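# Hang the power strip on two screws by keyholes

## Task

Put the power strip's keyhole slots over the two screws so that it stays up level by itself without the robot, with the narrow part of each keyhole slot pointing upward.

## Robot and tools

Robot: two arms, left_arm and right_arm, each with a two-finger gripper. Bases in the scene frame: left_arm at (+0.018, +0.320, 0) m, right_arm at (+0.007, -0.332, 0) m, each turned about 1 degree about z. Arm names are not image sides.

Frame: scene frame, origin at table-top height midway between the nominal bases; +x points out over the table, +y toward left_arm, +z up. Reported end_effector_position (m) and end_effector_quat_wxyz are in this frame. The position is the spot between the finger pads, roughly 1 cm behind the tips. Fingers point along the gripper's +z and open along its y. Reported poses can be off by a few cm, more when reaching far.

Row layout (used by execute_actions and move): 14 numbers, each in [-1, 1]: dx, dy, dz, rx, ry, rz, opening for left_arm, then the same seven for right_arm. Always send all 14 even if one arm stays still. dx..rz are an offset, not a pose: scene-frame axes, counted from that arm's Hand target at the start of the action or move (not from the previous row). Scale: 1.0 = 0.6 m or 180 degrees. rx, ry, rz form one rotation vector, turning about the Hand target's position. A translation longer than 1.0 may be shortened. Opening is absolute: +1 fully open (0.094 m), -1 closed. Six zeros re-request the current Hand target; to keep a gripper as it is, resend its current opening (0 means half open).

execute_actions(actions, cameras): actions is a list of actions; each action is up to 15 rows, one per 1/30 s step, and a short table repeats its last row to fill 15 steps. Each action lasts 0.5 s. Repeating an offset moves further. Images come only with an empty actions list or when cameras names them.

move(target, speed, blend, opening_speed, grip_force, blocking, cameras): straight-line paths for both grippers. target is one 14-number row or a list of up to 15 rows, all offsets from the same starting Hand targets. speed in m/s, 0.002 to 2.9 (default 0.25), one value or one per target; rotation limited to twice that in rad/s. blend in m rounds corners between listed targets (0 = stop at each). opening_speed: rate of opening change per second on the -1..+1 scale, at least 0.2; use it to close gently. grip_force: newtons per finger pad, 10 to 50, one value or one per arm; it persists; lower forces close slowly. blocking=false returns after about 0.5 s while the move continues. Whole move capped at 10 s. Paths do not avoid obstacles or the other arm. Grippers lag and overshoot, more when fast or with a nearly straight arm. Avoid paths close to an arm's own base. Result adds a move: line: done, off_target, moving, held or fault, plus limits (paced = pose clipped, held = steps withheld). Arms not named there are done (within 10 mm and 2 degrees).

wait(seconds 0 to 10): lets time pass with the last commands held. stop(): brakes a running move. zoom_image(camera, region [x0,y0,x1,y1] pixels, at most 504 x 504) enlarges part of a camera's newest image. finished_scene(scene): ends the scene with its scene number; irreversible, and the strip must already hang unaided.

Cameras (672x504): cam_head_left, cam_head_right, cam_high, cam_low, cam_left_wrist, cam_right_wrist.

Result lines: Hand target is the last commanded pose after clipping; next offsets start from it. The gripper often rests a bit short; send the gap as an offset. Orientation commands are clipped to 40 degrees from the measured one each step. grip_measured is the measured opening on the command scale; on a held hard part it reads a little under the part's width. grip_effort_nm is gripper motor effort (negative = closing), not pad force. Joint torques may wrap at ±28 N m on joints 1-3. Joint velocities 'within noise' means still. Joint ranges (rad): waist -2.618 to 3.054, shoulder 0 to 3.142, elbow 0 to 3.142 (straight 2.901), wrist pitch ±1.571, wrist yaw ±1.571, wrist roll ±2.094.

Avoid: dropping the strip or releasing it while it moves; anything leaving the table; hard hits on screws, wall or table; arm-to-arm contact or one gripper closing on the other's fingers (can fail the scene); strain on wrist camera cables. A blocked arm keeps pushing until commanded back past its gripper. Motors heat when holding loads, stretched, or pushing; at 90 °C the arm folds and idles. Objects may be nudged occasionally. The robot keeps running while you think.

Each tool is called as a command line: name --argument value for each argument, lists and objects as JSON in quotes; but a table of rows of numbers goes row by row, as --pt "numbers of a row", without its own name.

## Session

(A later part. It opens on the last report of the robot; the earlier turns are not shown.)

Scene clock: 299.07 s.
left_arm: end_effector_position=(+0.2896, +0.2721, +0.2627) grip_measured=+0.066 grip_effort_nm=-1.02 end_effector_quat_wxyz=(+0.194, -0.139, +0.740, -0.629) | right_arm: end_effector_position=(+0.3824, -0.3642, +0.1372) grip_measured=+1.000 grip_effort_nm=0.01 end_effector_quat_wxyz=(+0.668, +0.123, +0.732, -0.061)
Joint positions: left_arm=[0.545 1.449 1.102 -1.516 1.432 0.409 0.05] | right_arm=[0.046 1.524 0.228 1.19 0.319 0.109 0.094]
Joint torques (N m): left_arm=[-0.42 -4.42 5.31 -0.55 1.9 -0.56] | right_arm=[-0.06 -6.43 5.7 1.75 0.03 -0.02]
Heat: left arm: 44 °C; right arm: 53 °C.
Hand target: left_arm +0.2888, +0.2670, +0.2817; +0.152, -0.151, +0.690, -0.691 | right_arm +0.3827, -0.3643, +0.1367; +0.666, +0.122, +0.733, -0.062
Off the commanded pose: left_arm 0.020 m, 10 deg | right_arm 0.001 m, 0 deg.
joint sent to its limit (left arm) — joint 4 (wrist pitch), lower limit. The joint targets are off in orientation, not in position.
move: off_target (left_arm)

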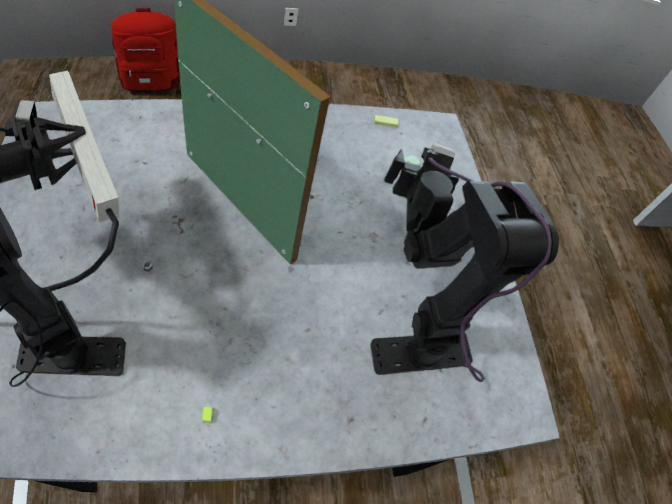

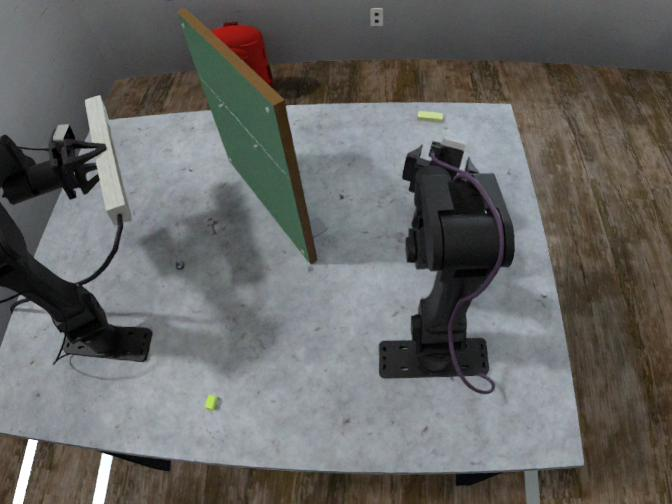

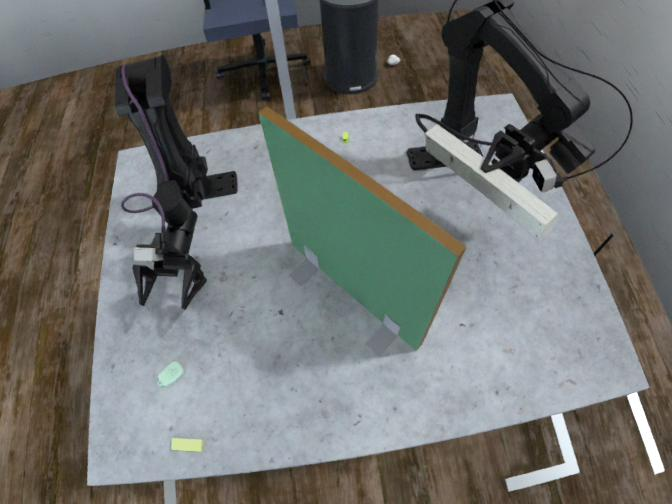

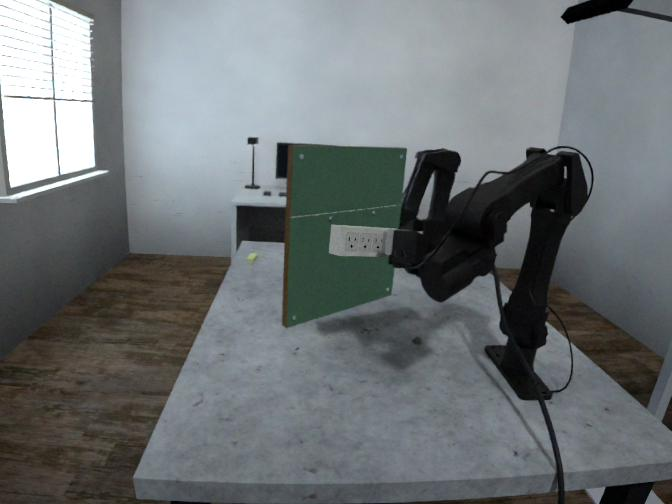

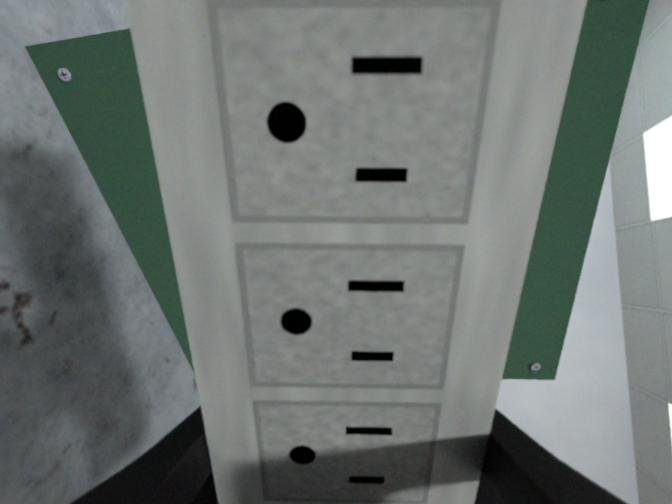

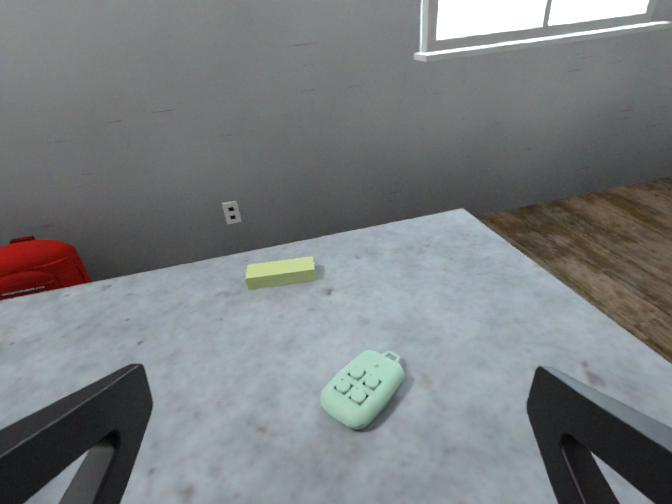

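move --pt "0.018 -0.295 -0.01 0 0 0 -0.06 0 0 0 0 0 0 1" --speed 0.2 --cameras '["cam_head_left","cam_head_right","cam_low"]'

zoom_image --camera "cam_head_left" --region '[160, 60, 280, 180]'

zoom_image --camera "cam_head_right" --region '[170, 80, 290, 200]'

zoom_image --camera "cam_low" --region '[280, 140, 430, 290]'

Scene clock: 310.87 s.
left_arm: end_effector_position=(+0.2988, +0.0907, +0.2635) grip_measured=+0.066 grip_effort_nm=-1.02 end_effector_quat_wxyz=(+0.138, -0.156, +0.705, -0.678) | right_arm: end_effector_position=(+0.3824, -0.3642, +0.1372) grip_measured=+1.000 grip_effort_nm=0.01 end_effector_quat_wxyz=(+0.668, +0.123, +0.732, -0.061)
Joint positions: left_arm=[-0.285 1.137 0.563 0.511 0.847 -1.54 0.05] | right_arm=[0.046 1.524 0.228 1.19 0.319 0.109 0.094]
Joint torques (N m): left_arm=[-0.54 -3.38 7.91 2.13 -0.22 -0.35] | right_arm=[-0.06 -6.43 5.7 1.75 0.03 -0.01]
Heat: left arm: 43 °C; right arm: 53 °C.
Hand target: left_arm +0.2996, +0.0900, +0.2757; +0.152, -0.151, +0.690, -0.691 | right_arm +0.3827, -0.3643, +0.1367; +0.666, +0.122, +0.733, -0.062
Off the commanded pose: left_arm 0.012 m, 3 deg | right_arm 0.001 m, 0 deg.
move: off_target (left_arm)
Images, in order (width x height): cam_head_left 672x504, cam_head_right 672x504, cam_low 672x504.

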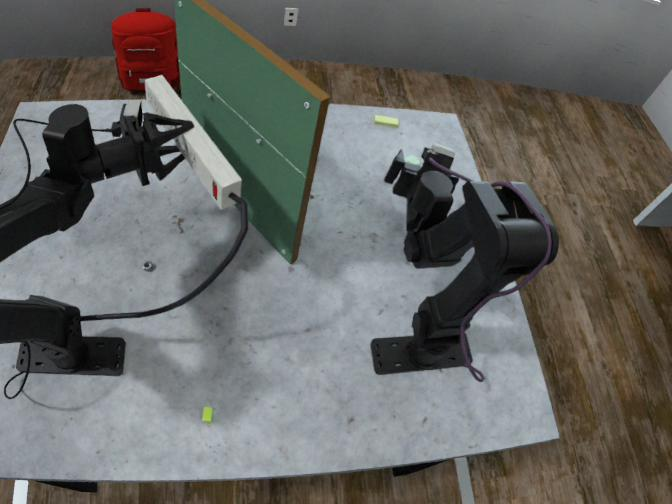

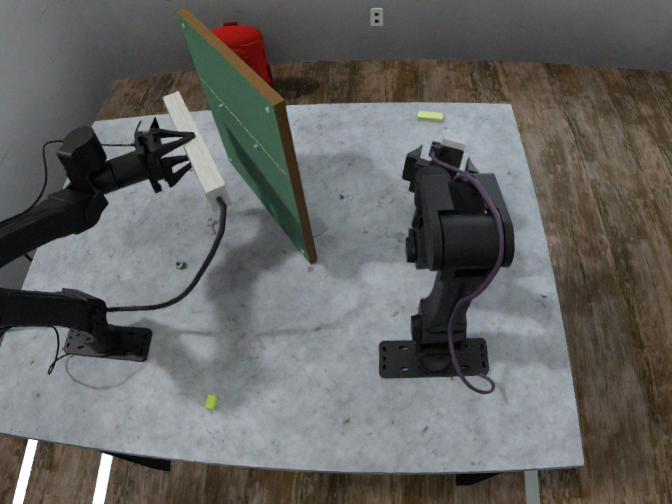

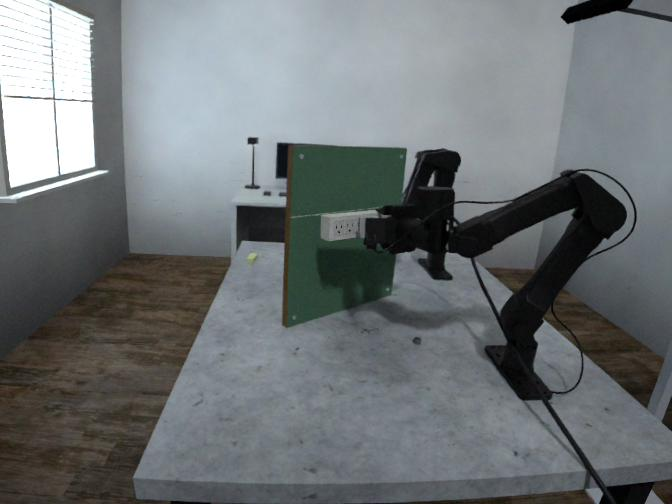

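Scaled by 4.200 from the camera's 672x504 image, which has a finer 960x720 frame.

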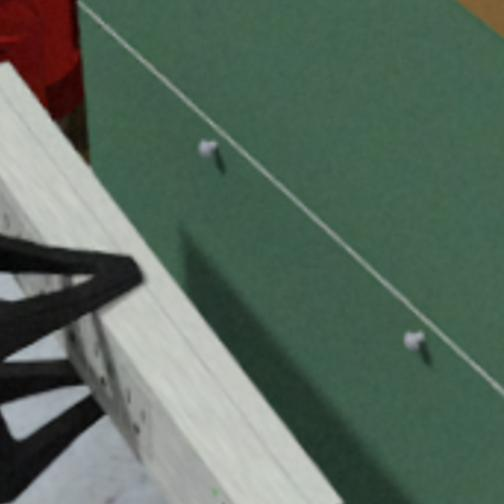

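Scaled by 4.200 from the camera's 672x504 image, which has a finer 960x720 frame.

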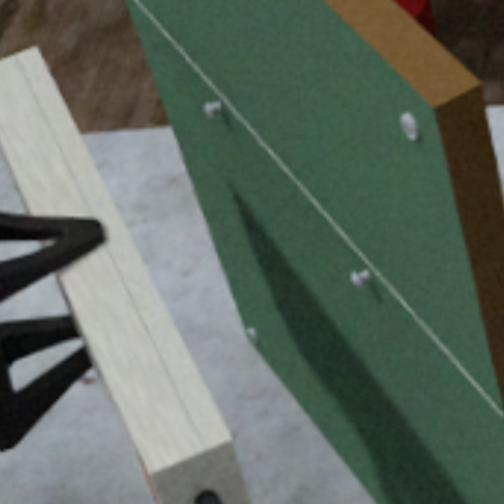

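Scaled by 3.360 from the camera's 672x504 image, which has a finer 960x720 frame.

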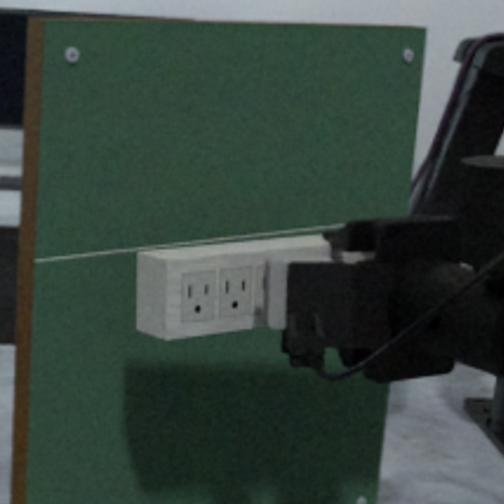

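move --pt "0.008 -0.058 0.032 0.0023 -0.005 0.0455 -0.06 0 0 0 0 0 0 1" --speed 0.12 --cameras '["cam_head_left","cam_head_right","cam_low"]'

zoom_image --camera "cam_head_left" --region '[160, 60, 280, 180]'

zoom_image --camera "cam_head_right" --region '[170, 80, 290, 200]'

zoom_image --camera "cam_low" --region '[280, 140, 430, 290]'

Scene clock: 330.57 s.
left_arm: end_effector_position=(+0.2998, +0.0583, +0.2441) grip_measured=+0.066 grip_effort_nm=-1.02 end_effector_quat_wxyz=(+0.173, -0.219, +0.716, -0.640) | right_arm: end_effector_position=(+0.3824, -0.3642, +0.1372) grip_measured=+1.000 grip_effort_nm=0.01 end_effector_quat_wxyz=(+0.668, +0.123, +0.732, -0.061)
Joint positions: left_arm=[-0.517 1.135 0.563 0.435 0.469 -1.542 0.05] | right_arm=[0.046 1.524 0.228 1.19 0.319 0.109 0.094]
Joint torques (N m): left_arm=[-0.57 -5.39 13.6 2.29 -0.1 -0.11] | right_arm=[-0.05 -6.42 5.71 1.76 0.03 -0.02]
Motor temperatures (°C): left_arm=[25 35 45 40 27 24 30] | right_arm=[24 33 41 53 28 27 25]
Heat: left arm: 45 °C; right arm: 53 °C.
Hand target: left_arm +0.3043, +0.0552, +0.2950; +0.207, -0.194, +0.679, -0.677 | right_arm +0.3827, -0.3643, +0.1367; +0.666, +0.122, +0.733, -0.062
Off the commanded pose: left_arm 0.051 m, 8 deg | right_arm 0.001 m, 0 deg.
move: off_target (left_arm)
Images, in order (width x height): cam_head_left 672x504, cam_head_right 672x504, cam_low 672x504.

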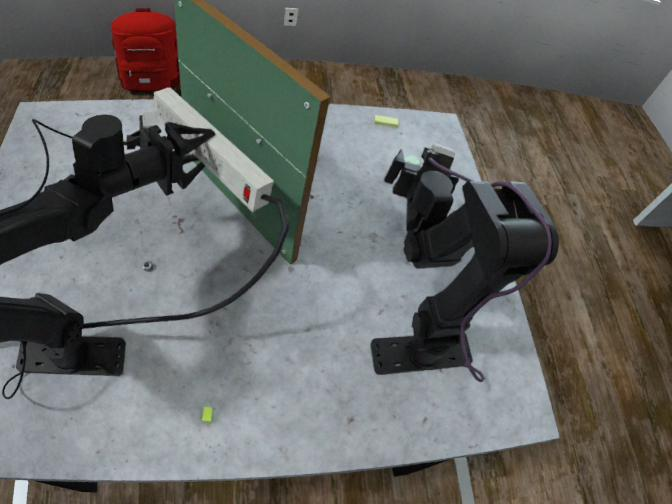

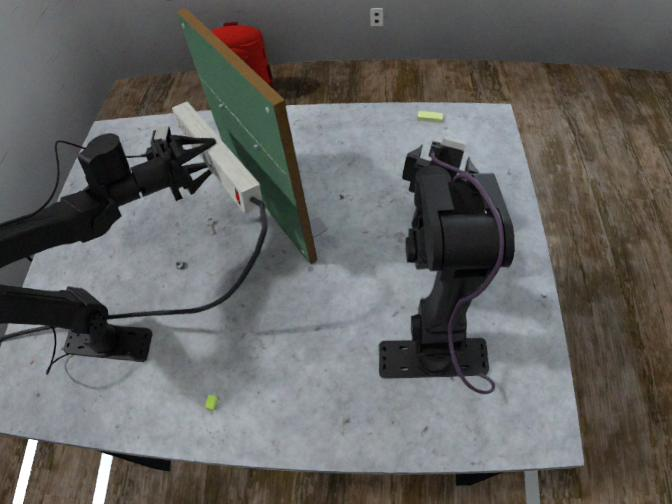

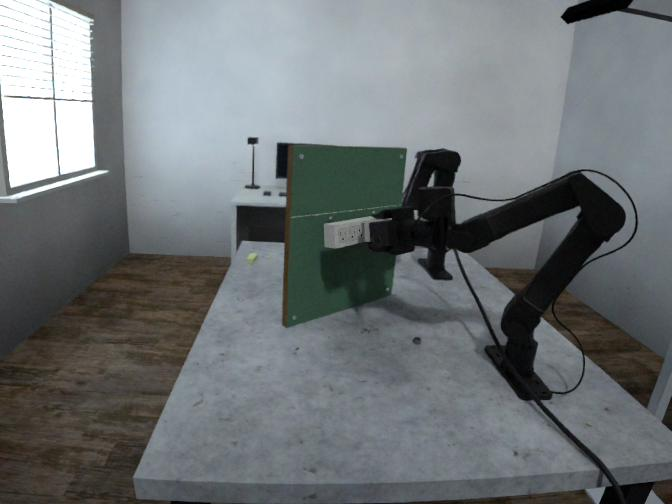

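Scaled by 4.200 from the camera's 672x504 image, which has a finer 960x720 frame.

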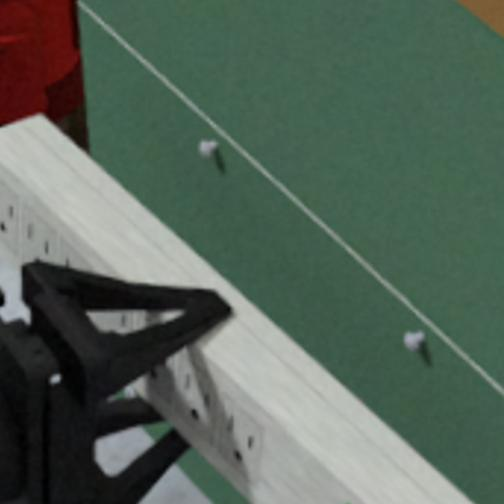

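Scaled by 4.200 from the camera's 672x504 image, which has a finer 960x720 frame.

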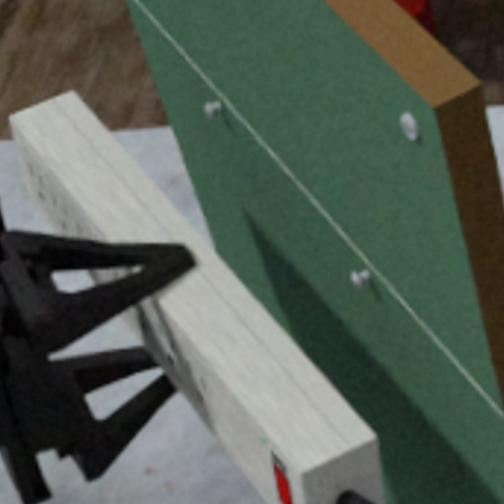

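Scaled by 3.360 from the camera's 672x504 image, which has a finer 960x720 frame.

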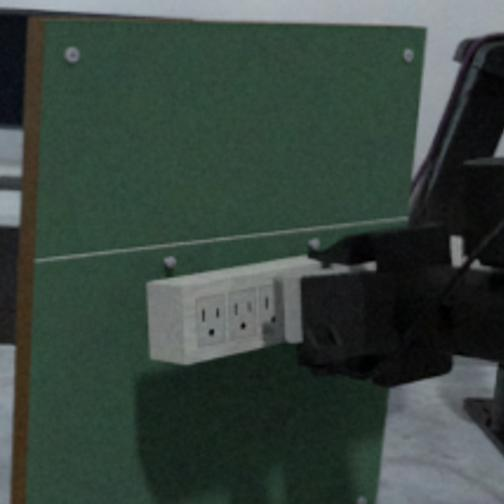

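move --pt "0 0 0.03 0 0 0 -0.06 0 0 0 0 0 0 1" --pt "0 0 -0.01 0 0 0 -0.06 0 0 0 0 0 0 1" --speed 0.12

Scene clock: 338.37 s.
left_arm: end_effector_position=(+0.3037, +0.0567, +0.2694) grip_measured=+0.066 grip_effort_nm=-1.02 end_effector_quat_wxyz=(+0.188, -0.207, +0.702, -0.655) | right_arm: end_effector_position=(+0.3824, -0.3642, +0.1372) grip_measured=+1.000 grip_effort_nm=0.01 end_effector_quat_wxyz=(+0.668, +0.123, +0.732, -0.061)
Joint positions: left_arm=[-0.517 1.128 0.61 0.438 0.465 -1.542 0.05] | right_arm=[0.046 1.524 0.228 1.19 0.319 0.109 0.094]
Joint torques (N m): left_arm=[-0.61 -3.08 8.32 2.55 -0.13 -0.12] | right_arm=[-0.06 -6.42 5.64 1.75 0.02 -0.01]
Heat: left arm: 49 °C; right arm: 53 °C.
Hand target: left_arm +0.3043, +0.0551, +0.2889; +0.207, -0.194, +0.679, -0.677 | right_arm +0.3827, -0.3643, +0.1367; +0.666, +0.122, +0.733, -0.062
Off the commanded pose: left_arm 0.020 m, 5 deg | right_arm 0.001 m, 0 deg.
move: off_target (left_arm)

move --pt "0 0 0.06 -0.03 -0.019 0 -0.06 0 0 0 0 0 0 1" --pt "0 0 0.02 -0.019 -0.012 0 -0.06 0 0 0 0 0 0 1" --speed 0.12 --cameras '["cam_head_left","cam_head_right","cam_low"]'

zoom_image --camera "cam_head_left" --region '[160, 60, 280, 180]'

zoom_image --camera "cam_head_right" --region '[170, 80, 290, 200]'

zoom_image --camera "cam_low" --region '[280, 140, 430, 290]'

Scene clock: 346.10 s.
left_arm: end_effector_position=(+0.3052, +0.0557, +0.2792) grip_measured=+0.066 grip_effort_nm=-1.02 end_effector_quat_wxyz=(+0.194, -0.203, +0.680, -0.678) | right_arm: end_effector_position=(+0.3824, -0.3642, +0.1372) grip_measured=+1.000 grip_effort_nm=0.01 end_effector_quat_wxyz=(+0.668, +0.123, +0.732, -0.061)
Joint positions: left_arm=[-0.517 1.144 0.589 0.547 0.465 -1.578 0.05] | right_arm=[0.046 1.524 0.228 1.19 0.319 0.109 0.094]
Joint torques (N m): left_arm=[-0.55 -3.58 8.31 2.49 -0.16 -0.1] | right_arm=[-0.06 -6.42 5.67 1.75 0.03 -0.02]
Motor temperatures (°C): left_arm=[25 35 47 45 27 24 31] | right_arm=[24 33 41 53 28 27 25]
Heat: left arm: 47 °C; right arm: 53 °C.
Hand target: left_arm +0.3043, +0.0551, +0.3009; +0.214, -0.188, +0.654, -0.701 | right_arm +0.3827, -0.3643, +0.1367; +0.666, +0.122, +0.733, -0.062
Off the commanded pose: left_arm 0.022 m, 5 deg | right_arm 0.001 m, 0 deg.
move: off_target (left_arm)
Images, in order (width x height): cam_head_left 672x504, cam_head_right 672x504, cam_low 672x504.

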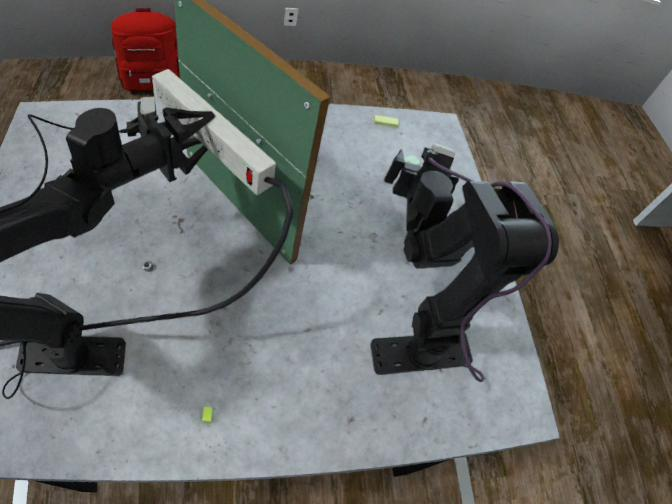

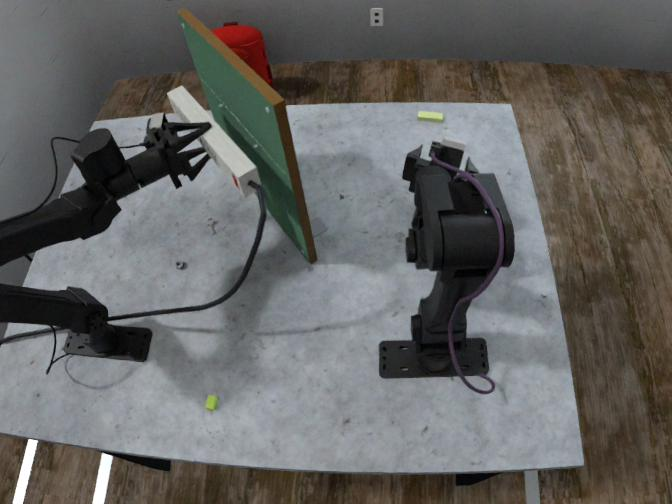

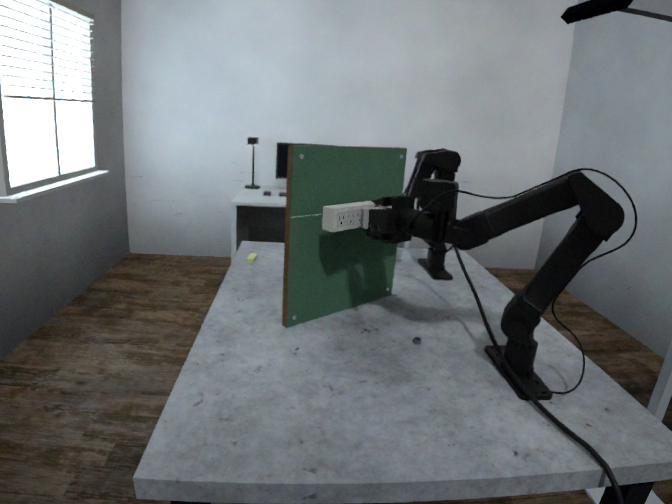

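Scaled by 4.200 from the camera's 672x504 image, which has a finer 960x720 frame.

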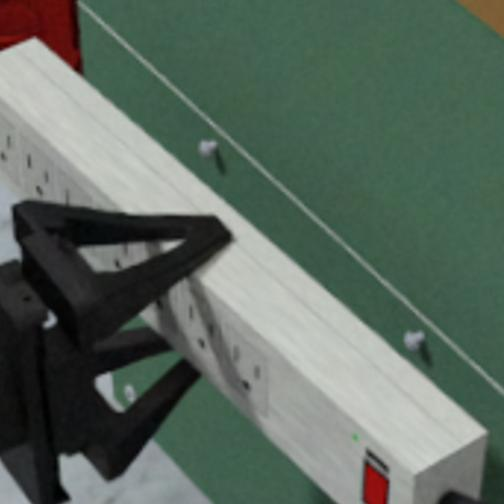

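Scaled by 4.200 from the camera's 672x504 image, which has a finer 960x720 frame.

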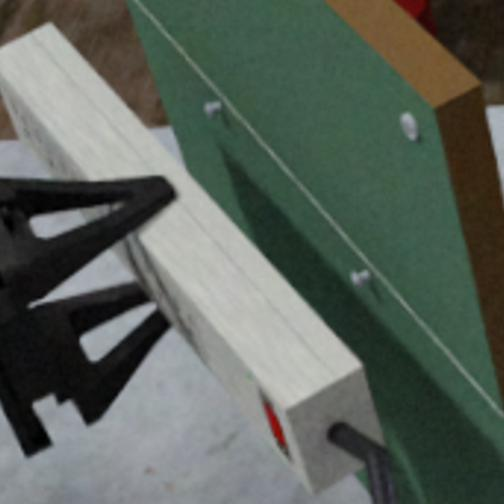

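Scaled by 3.360 from the camera's 672x504 image, which has a finer 960x720 frame.

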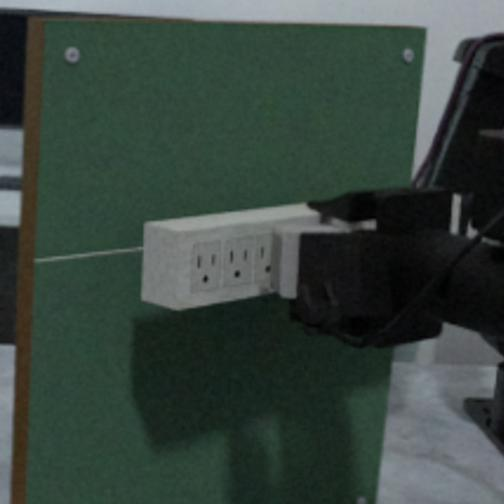

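move --pt "0.025 -0.034 0 0 0 -0.0066 -0.06 0 0 0 0 0 0 1" --speed 0.06 --cameras '["cam_head_left","cam_head_right","cam_low"]'

zoom_image --camera "cam_head_left" --region '[160, 60, 280, 180]'

zoom_image --camera "cam_head_right" --region '[170, 80, 290, 200]'

zoom_image --camera "cam_low" --region '[280, 140, 430, 290]'

Scene clock: 358.27 s.
left_arm: end_effector_position=(+0.3113, +0.0408, +0.2539) grip_measured=+0.066 grip_effort_nm=-1.02 end_effector_quat_wxyz=(+0.174, -0.206, +0.695, -0.666) | right_arm: end_effector_position=(+0.3824, -0.3642, +0.1372) grip_measured=+1.000 grip_effort_nm=0.01 end_effector_quat_wxyz=(+0.668, +0.123, +0.732, -0.061)
Joint positions: left_arm=[-0.542 1.242 0.589 0.595 0.464 -1.578 0.05] | right_arm=[0.046 1.524 0.228 1.19 0.319 0.109 0.094]
Joint torques (N m): left_arm=[-0.39 -3.97 13.78 2.48 -0.18 -0.09] | right_arm=[-0.03 -6.43 5.68 1.74 0.03 -0.01]
Heat: left arm: 47 °C; right arm: 53 °C.
Hand target: left_arm +0.3193, +0.0348, +0.3009; +0.206, -0.181, +0.656, -0.703 | right_arm +0.3827, -0.3643, +0.1367; +0.666, +0.122, +0.733, -0.062
Off the commanded pose: left_arm 0.048 m, 8 deg | right_arm 0.001 m, 0 deg.
move: off_target (left_arm)
Images, in order (width x height): cam_head_left 672x504, cam_head_right 672x504, cam_low 672x504.

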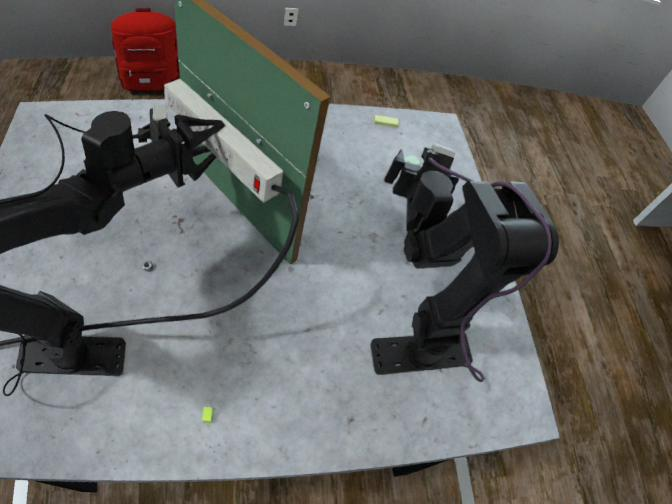

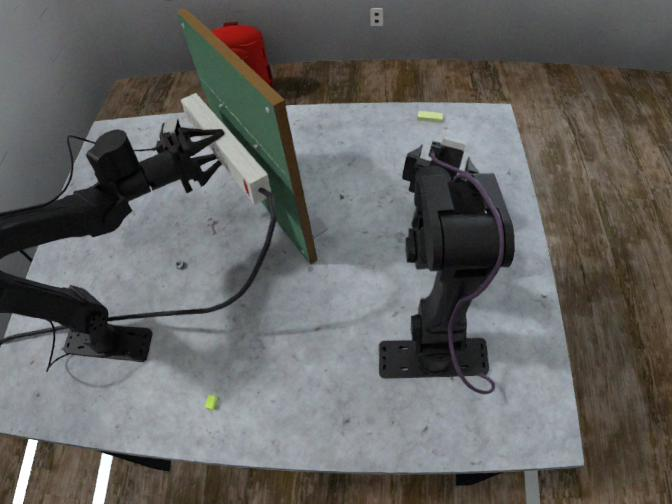

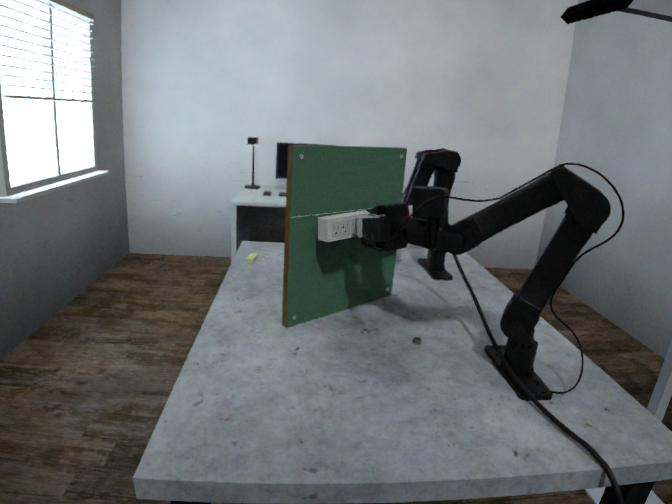

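Scaled by 4.200 from the camera's 672x504 image, which has a finer 960x720 frame.

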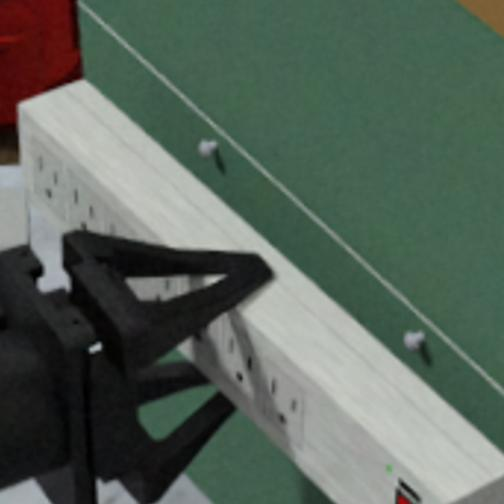

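Scaled by 4.200 from the camera's 672x504 image, which has a finer 960x720 frame.

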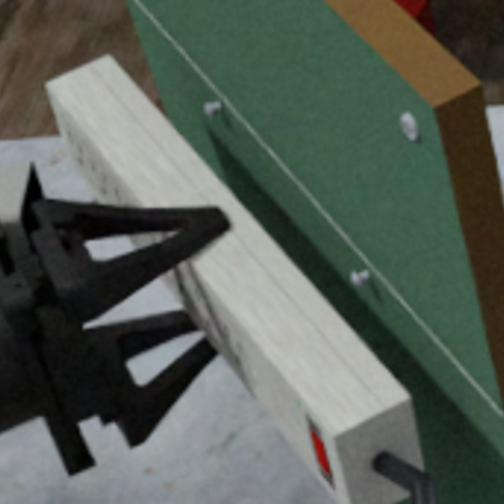

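Scaled by 3.360 from the camera's 672x504 image, which has a finer 960x720 frame.

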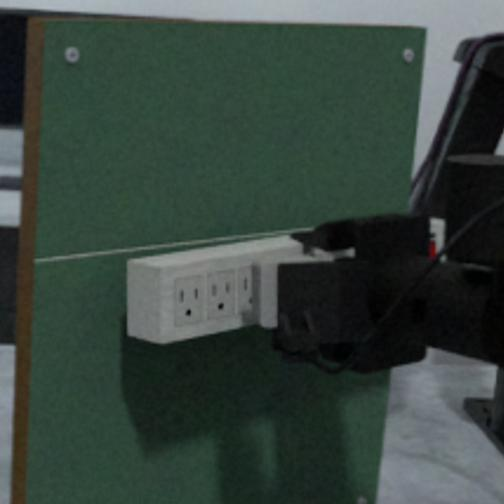

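move --pt "-0.003 0.005 0.06 -0.01 -0.006 0 -0.06 0 0 0 0 0 0 1" --pt "0.0 0.0 0.02 0 0 0 -0.06 0 0 0 0 0 0 1" --speed 0.1 --cameras '["cam_head_left","cam_head_right","cam_low"]'

zoom_image --camera "cam_head_left" --region '[160, 60, 280, 180]'

zoom_image --camera "cam_head_right" --region '[170, 80, 290, 200]'

zoom_image --camera "cam_low" --region '[280, 140, 430, 290]'

Scene clock: 380.90 s.
left_arm: end_effector_position=(+0.3179, +0.0367, +0.2842) grip_measured=+0.066 grip_effort_nm=-1.02 end_effector_quat_wxyz=(+0.183, -0.197, +0.686, -0.676) | right_arm: end_effector_position=(+0.3824, -0.3642, +0.1372) grip_measured=+1.000 grip_effort_nm=0.01 end_effector_quat_wxyz=(+0.668, +0.123, +0.732, -0.061)
Joint positions: left_arm=[-0.542 1.238 0.678 0.539 0.464 -1.577 0.05] | right_arm=[0.046 1.524 0.228 1.19 0.319 0.109 0.094]
Joint torques (N m): left_arm=[-0.59 -4.1 9.99 2.53 -0.22 -0.13] | right_arm=[-0.05 -6.45 5.67 1.75 0.02 -0.03]
Motor temperatures (°C): left_arm=[25 34 52 52 27 24 31] | right_arm=[24 33 41 53 28 27 25]
Heat: left arm: 52 °C; right arm: 53 °C.
Hand target: left_arm +0.3194, +0.0347, +0.3128; +0.206, -0.181, +0.656, -0.703 | right_arm +0.3827, -0.3643, +0.1367; +0.666, +0.122, +0.733, -0.062
Off the commanded pose: left_arm 0.029 m, 6 deg | right_arm 0.001 m, 0 deg.
move: off_target (left_arm)
Images, in order (width x height): cam_head_left 672x504, cam_head_right 672x504, cam_low 672x504.

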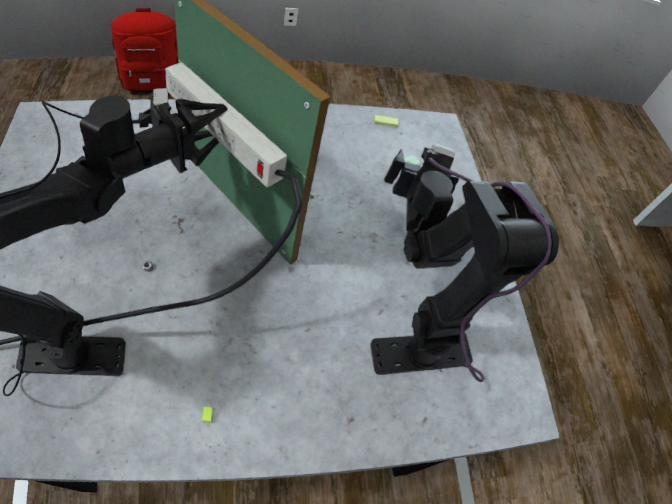

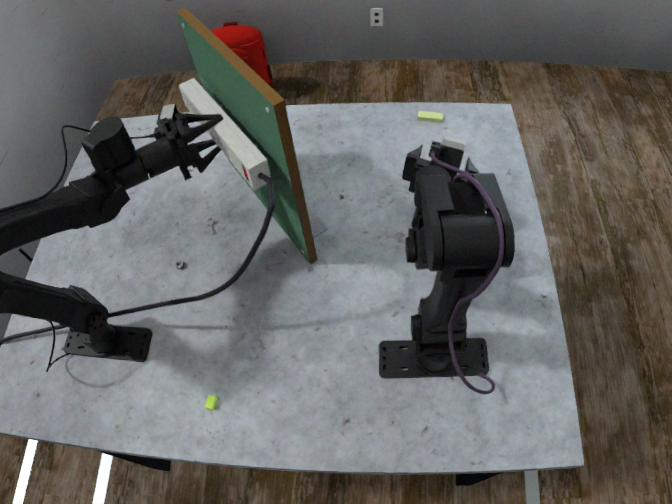

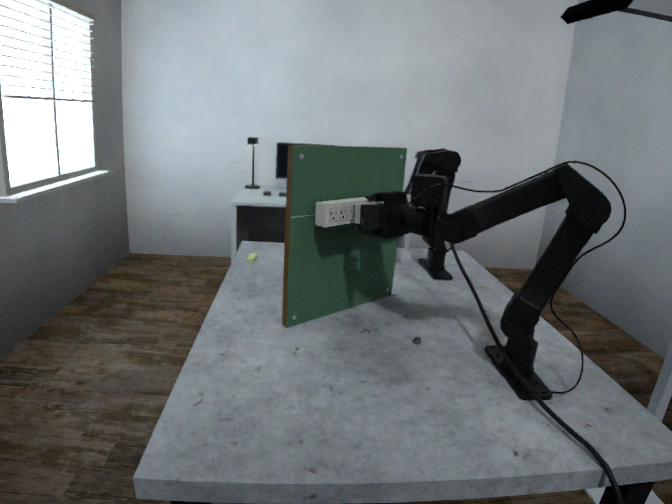

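Scaled by 4.200 from the camera's 672x504 image, which has a finer 960x720 frame.

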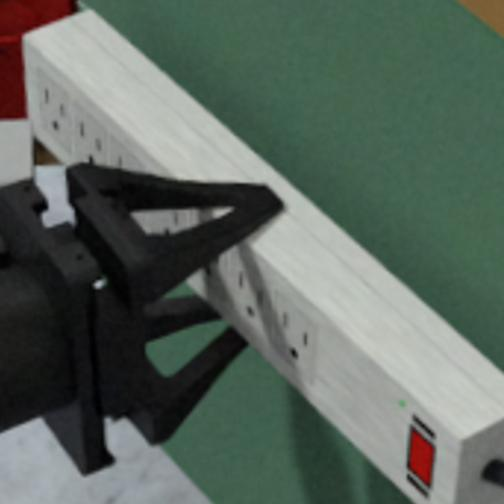

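Scaled by 4.200 from the camera's 672x504 image, which has a finer 960x720 frame.

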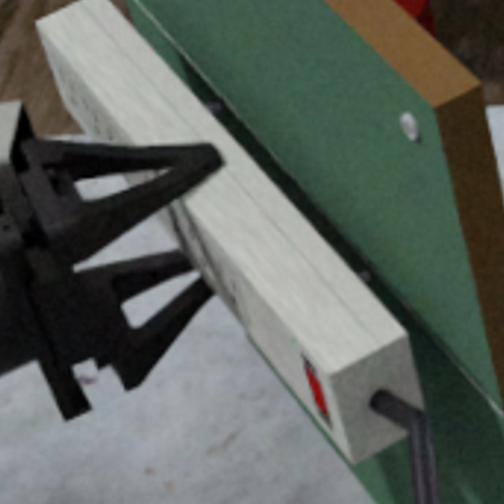

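Scaled by 3.360 from the camera's 672x504 image, which has a finer 960x720 frame.

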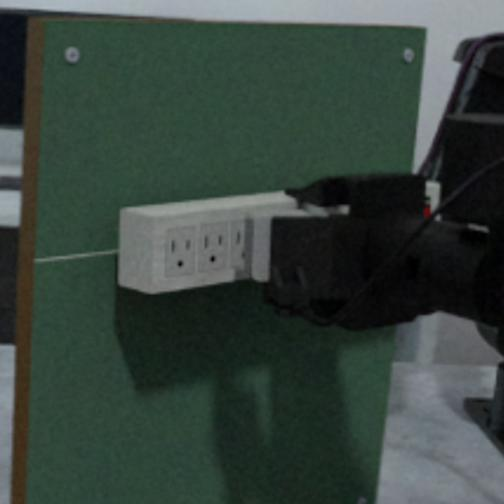

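move --pt "0.0103 0.0055 -0.018 0 0 -0.006 -0.06 0 0 0 0 0 0 1" --pt "0.026 -0.023 -0.014 0 0 -0.006 -0.06 0 0 0 0 0 0 1" --speed 0.05 --cameras '["cam_head_left","cam_head_right","cam_low"]'

zoom_image --camera "cam_head_left" --region '[160, 60, 300, 200]'

zoom_image --camera "cam_head_right" --region '[170, 80, 290, 200]'

zoom_image --camera "cam_low" --region '[280, 140, 430, 290]'

Scene clock: 392.03 s.
left_arm: end_effector_position=(+0.3272, +0.0263, +0.2623) grip_measured=+0.066 grip_effort_nm=-1.02 end_effector_quat_wxyz=(+0.168, -0.195, +0.695, -0.671) | right_arm: end_effector_position=(+0.3824, -0.3642, +0.1372) grip_measured=+1.000 grip_effort_nm=0.01 end_effector_quat_wxyz=(+0.668, +0.123, +0.732, -0.061)
Joint positions: left_arm=[-0.542 1.334 0.678 0.608 0.489 -1.576 0.05] | right_arm=[0.046 1.524 0.228 1.19 0.319 0.109 0.094]
Joint torques (N m): left_arm=[-0.66 -4.46 13.03 2.55 -0.28 -0.15] | right_arm=[-0.05 -6.43 5.67 1.74 0.04 -0.02]
Heat: left arm: 52 °C; right arm: 53 °C.
Hand target: left_arm +0.3350, +0.0210, +0.3045; +0.200, -0.175, +0.658, -0.705 | right_arm +0.3827, -0.3643, +0.1367; +0.666, +0.122, +0.733, -0.062
Off the commanded pose: left_arm 0.043 m, 7 deg | right_arm 0.001 m, 0 deg.
move: off_target (left_arm)
Images, in order (width x height): cam_head_left 672x504, cam_head_right 672x504, cam_low 672x504.

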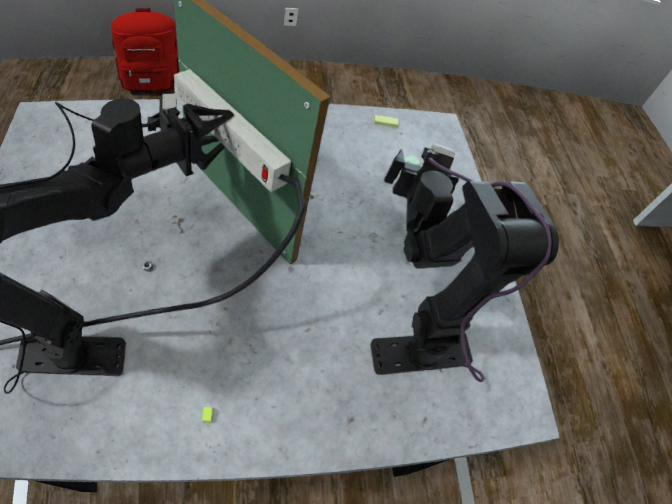

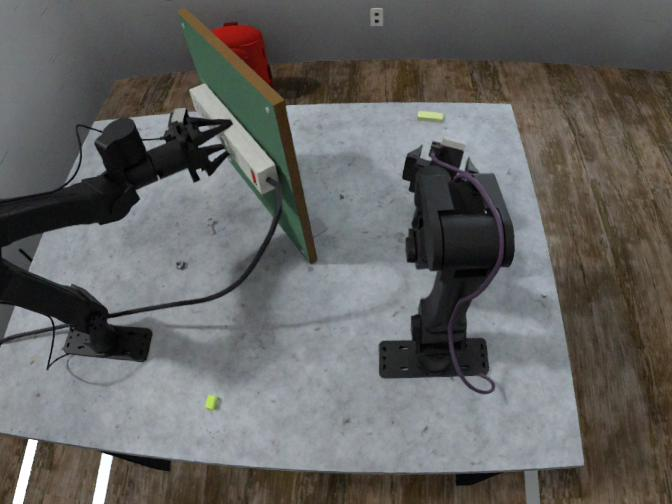

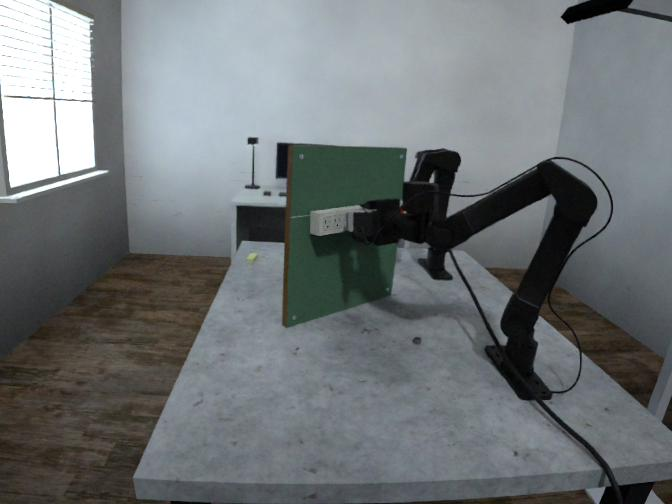

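Scaled by 3.600 from the camera's 672x504 image, which has a finer 960x720 frame.

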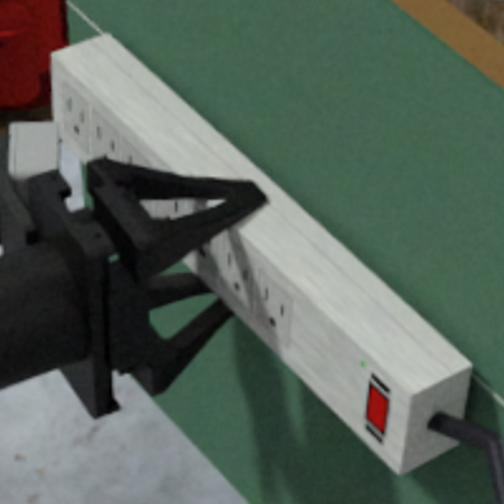

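Scaled by 4.200 from the camera's 672x504 image, which has a finer 960x720 frame.

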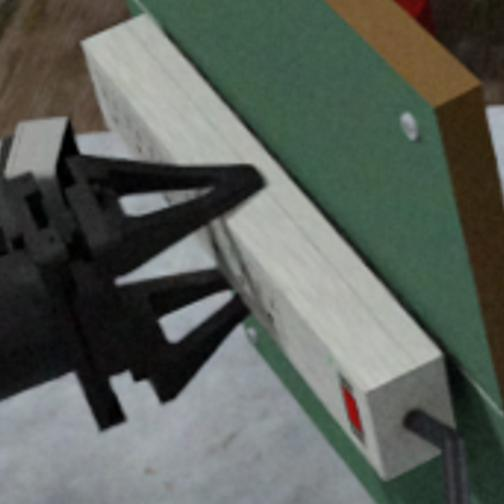

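Scaled by 3.360 from the camera's 672x504 image, which has a finer 960x720 frame.

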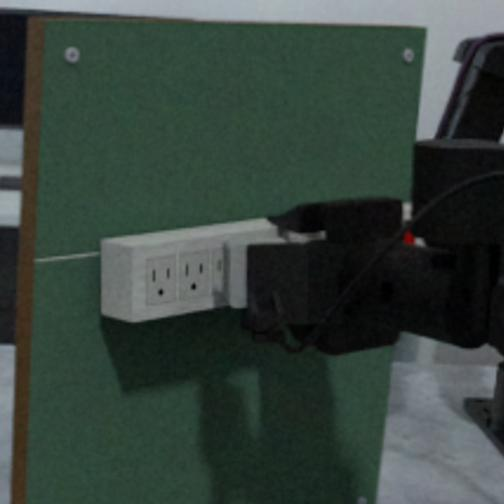

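move --pt "0.002 -0.004 0.03 -0.008 -0.005 0 -0.06 0 0 0 0 0 0 1" --speed 0.04

move --pt "0.004 -0.0076 0.008 0 0 0 -0.06 0 0 0 0 0 0 1" --speed 0.04

Scene clock: 399.60 s.
left_arm: end_effector_position=(+0.3276, +0.0253, +0.2636) grip_measured=+0.066 grip_effort_nm=-1.03 end_effector_quat_wxyz=(+0.166, -0.199, +0.694, -0.671) | right_arm: end_effector_position=(+0.3824, -0.3642, +0.1372) grip_measured=+1.000 grip_effort_nm=0.01 end_effector_quat_wxyz=(+0.668, +0.123, +0.732, -0.061)
Joint positions: left_arm=[-0.545 1.334 0.685 0.6 0.484 -1.584 0.05] | right_arm=[0.046 1.524 0.228 1.19 0.319 0.109 0.094]
Joint torques (N m): left_arm=[-0.91 -5.53 15.25 2.52 -0.14 -0.2] | right_arm=[-0.05 -6.43 5.68 1.74 0.03 -0.02]
Heat: left arm: 52 °C; right arm: 53 °C.
Hand target: left_arm +0.3362, +0.0186, +0.3226; +0.203, -0.172, +0.647, -0.715 | right_arm +0.3827, -0.3643, +0.1367; +0.666, +0.122, +0.733, -0.062
Off the commanded pose: left_arm 0.060 m, 9 deg | right_arm 0.001 m, 0 deg.
move: off_target (left_arm)

Scene clock: 400.47 s.
left_arm: end_effector_position=(+0.3279, +0.0250, +0.2640) grip_measured=+0.066 grip_effort_nm=-1.02 end_effector_quat_wxyz=(+0.164, -0.202, +0.697, -0.668) | right_arm: end_effector_position=(+0.3824, -0.3642, +0.1372) grip_measured=+1.000 grip_effort_nm=0.01 end_effector_quat_wxyz=(+0.668, +0.123, +0.732, -0.061)
Joint positions: left_arm=[-0.547 1.33 0.695 0.574 0.48 -1.584 0.05] | right_arm=[0.046 1.524 0.228 1.19 0.319 0.109 0.094]
Joint torques (N m): left_arm=[-1.09 -4.89 16.72 2.57 -0.3 -0.26] | right_arm=[-0.05 -6.46 5.7 1.75 0.03 -0.02]
Heat: left arm: 52 °C; right arm: 53 °C.
Hand target: left_arm +0.3385, +0.0141, +0.3273; +0.203, -0.171, +0.647, -0.714 | right_arm +0.3827, -0.3643, +0.1367; +0.666, +0.122, +0.733, -0.062
Off the commanded pose: left_arm 0.065 m, 10 deg | right_arm 0.001 m, 0 deg.
move: off_target (left_arm)

move --pt "-0.028 0.05 0.0 0 0 0 -0.06 0 0 0 0 0 0 1" --pt "-0.028 0.05 -0.035 0 0 0 -0.06 0 0 0 0 0 0 1" --speed 0.06

Scene clock: 407.37 s.
left_arm: end_effector_position=(+0.3191, +0.0407, +0.2875) grip_measured=+0.066 grip_effort_nm=-1.02 end_effector_quat_wxyz=(+0.185, -0.179, +0.672, -0.694) | right_arm: end_effector_position=(+0.3824, -0.3642, +0.1372) grip_measured=+1.000 grip_effort_nm=0.01 end_effector_quat_wxyz=(+0.668, +0.123, +0.732, -0.061)
Joint positions: left_arm=[-0.51 1.258 0.65 0.645 0.52 -1.587 0.05] | right_arm=[0.046 1.524 0.228 1.19 0.319 0.109 0.094]
Joint torques (N m): left_arm=[0.38 -3.77 8.28 2.52 -0.16 -0.23] | right_arm=[-0.06 -6.45 5.7 1.75 0.04 -0.02]
Heat: left arm: 54 °C; right arm: 53 °C.
Hand target: left_arm +0.3218, +0.0441, +0.3063; +0.203, -0.172, +0.647, -0.714 | right_arm +0.3827, -0.3643, +0.1367; +0.666, +0.122, +0.733, -0.062
Off the commanded pose: left_arm 0.019 m, 4 deg | right_arm 0.001 m, 0 deg.
move: off_target (left_arm)

move --pt "0.022 -0.038 0.008 0 0 0 -0.06 0 0 0 0 0 0 1" --speed 0.05

Scene clock: 413.93 s.
left_arm: end_effector_position=(+0.3267, +0.0265, +0.2658) grip_measured=+0.066 grip_effort_nm=-1.02 end_effector_quat_wxyz=(+0.171, -0.193, +0.687, -0.679) | right_arm: end_effector_position=(+0.3824, -0.3642, +0.1372) grip_measured=+1.000 grip_effort_nm=0.01 end_effector_quat_wxyz=(+0.668, +0.123, +0.732, -0.061)
Joint positions: left_arm=[-0.542 1.337 0.667 0.649 0.488 -1.587 0.05] | right_arm=[0.046 1.524 0.228 1.19 0.319 0.109 0.094]
Joint torques (N m): left_arm=[-0.68 -4.52 13.48 2.51 -0.25 -0.16] | right_arm=[-0.05 -6.45 5.68 1.76 0.03 -0.02]
Motor temperatures (°C): left_arm=[25 34 51 55 26 24 31] | right_arm=[24 33 41 53 28 27 25]
Heat: left arm: 55 °C; right arm: 53 °C.
Hand target: left_arm +0.3351, +0.0213, +0.3110; +0.203, -0.172, +0.647, -0.714 | right_arm +0.3827, -0.3643, +0.1367; +0.666, +0.122, +0.733, -0.062
Off the commanded pose: left_arm 0.046 m, 7 deg | right_arm 0.001 m, 0 deg.
move: off_target (left_arm)

move --pt "-0.022 0.038 0.022 0 0 0 -0.06 0 0 0 0 0 0 1" --pt "-0.022 0.038 0.015 0 0 0 -0.06 0 0 0 0 0 0 1" --pt "-0.002 0.004 0.037 0 0 0 -0.06 0 0 0 0 0 0 1" --speed 0.05

Scene clock: 420.43 s.
left_arm: end_effector_position=(+0.3272, +0.0266, +0.2927) grip_measured=+0.066 grip_effort_nm=-1.02 end_effector_quat_wxyz=(+0.175, -0.185, +0.681, -0.686) | right_arm: end_effector_position=(+0.3824, -0.3642, +0.1372) grip_measured=+1.000 grip_effort_nm=0.01 end_effector_quat_wxyz=(+0.668, +0.123, +0.732, -0.061)
Joint positions: left_arm=[-0.538 1.302 0.735 0.571 0.497 -1.587 0.05] | right_arm=[0.046 1.524 0.228 1.19 0.319 0.109 0.094]
Joint torques (N m): left_arm=[-0.62 -4.52 13.56 2.24 -0.36 -0.18] | right_arm=[-0.03 -6.42 5.68 1.74 0.03 -0.01]
Motor temperatures (°C): left_arm=[25 34 52 55 26 24 31] | right_arm=[24 33 41 53 28 27 25]
Heat: left arm: 55 °C; right arm: 53 °C.
Hand target: left_arm +0.3338, +0.0237, +0.3332; +0.203, -0.172, +0.647, -0.714 | right_arm +0.3827, -0.3643, +0.1367; +0.666, +0.122, +0.733, -0.062
Off the commanded pose: left_arm 0.041 m, 6 deg | right_arm 0.001 m, 0 deg.
move: off_target (left_arm)


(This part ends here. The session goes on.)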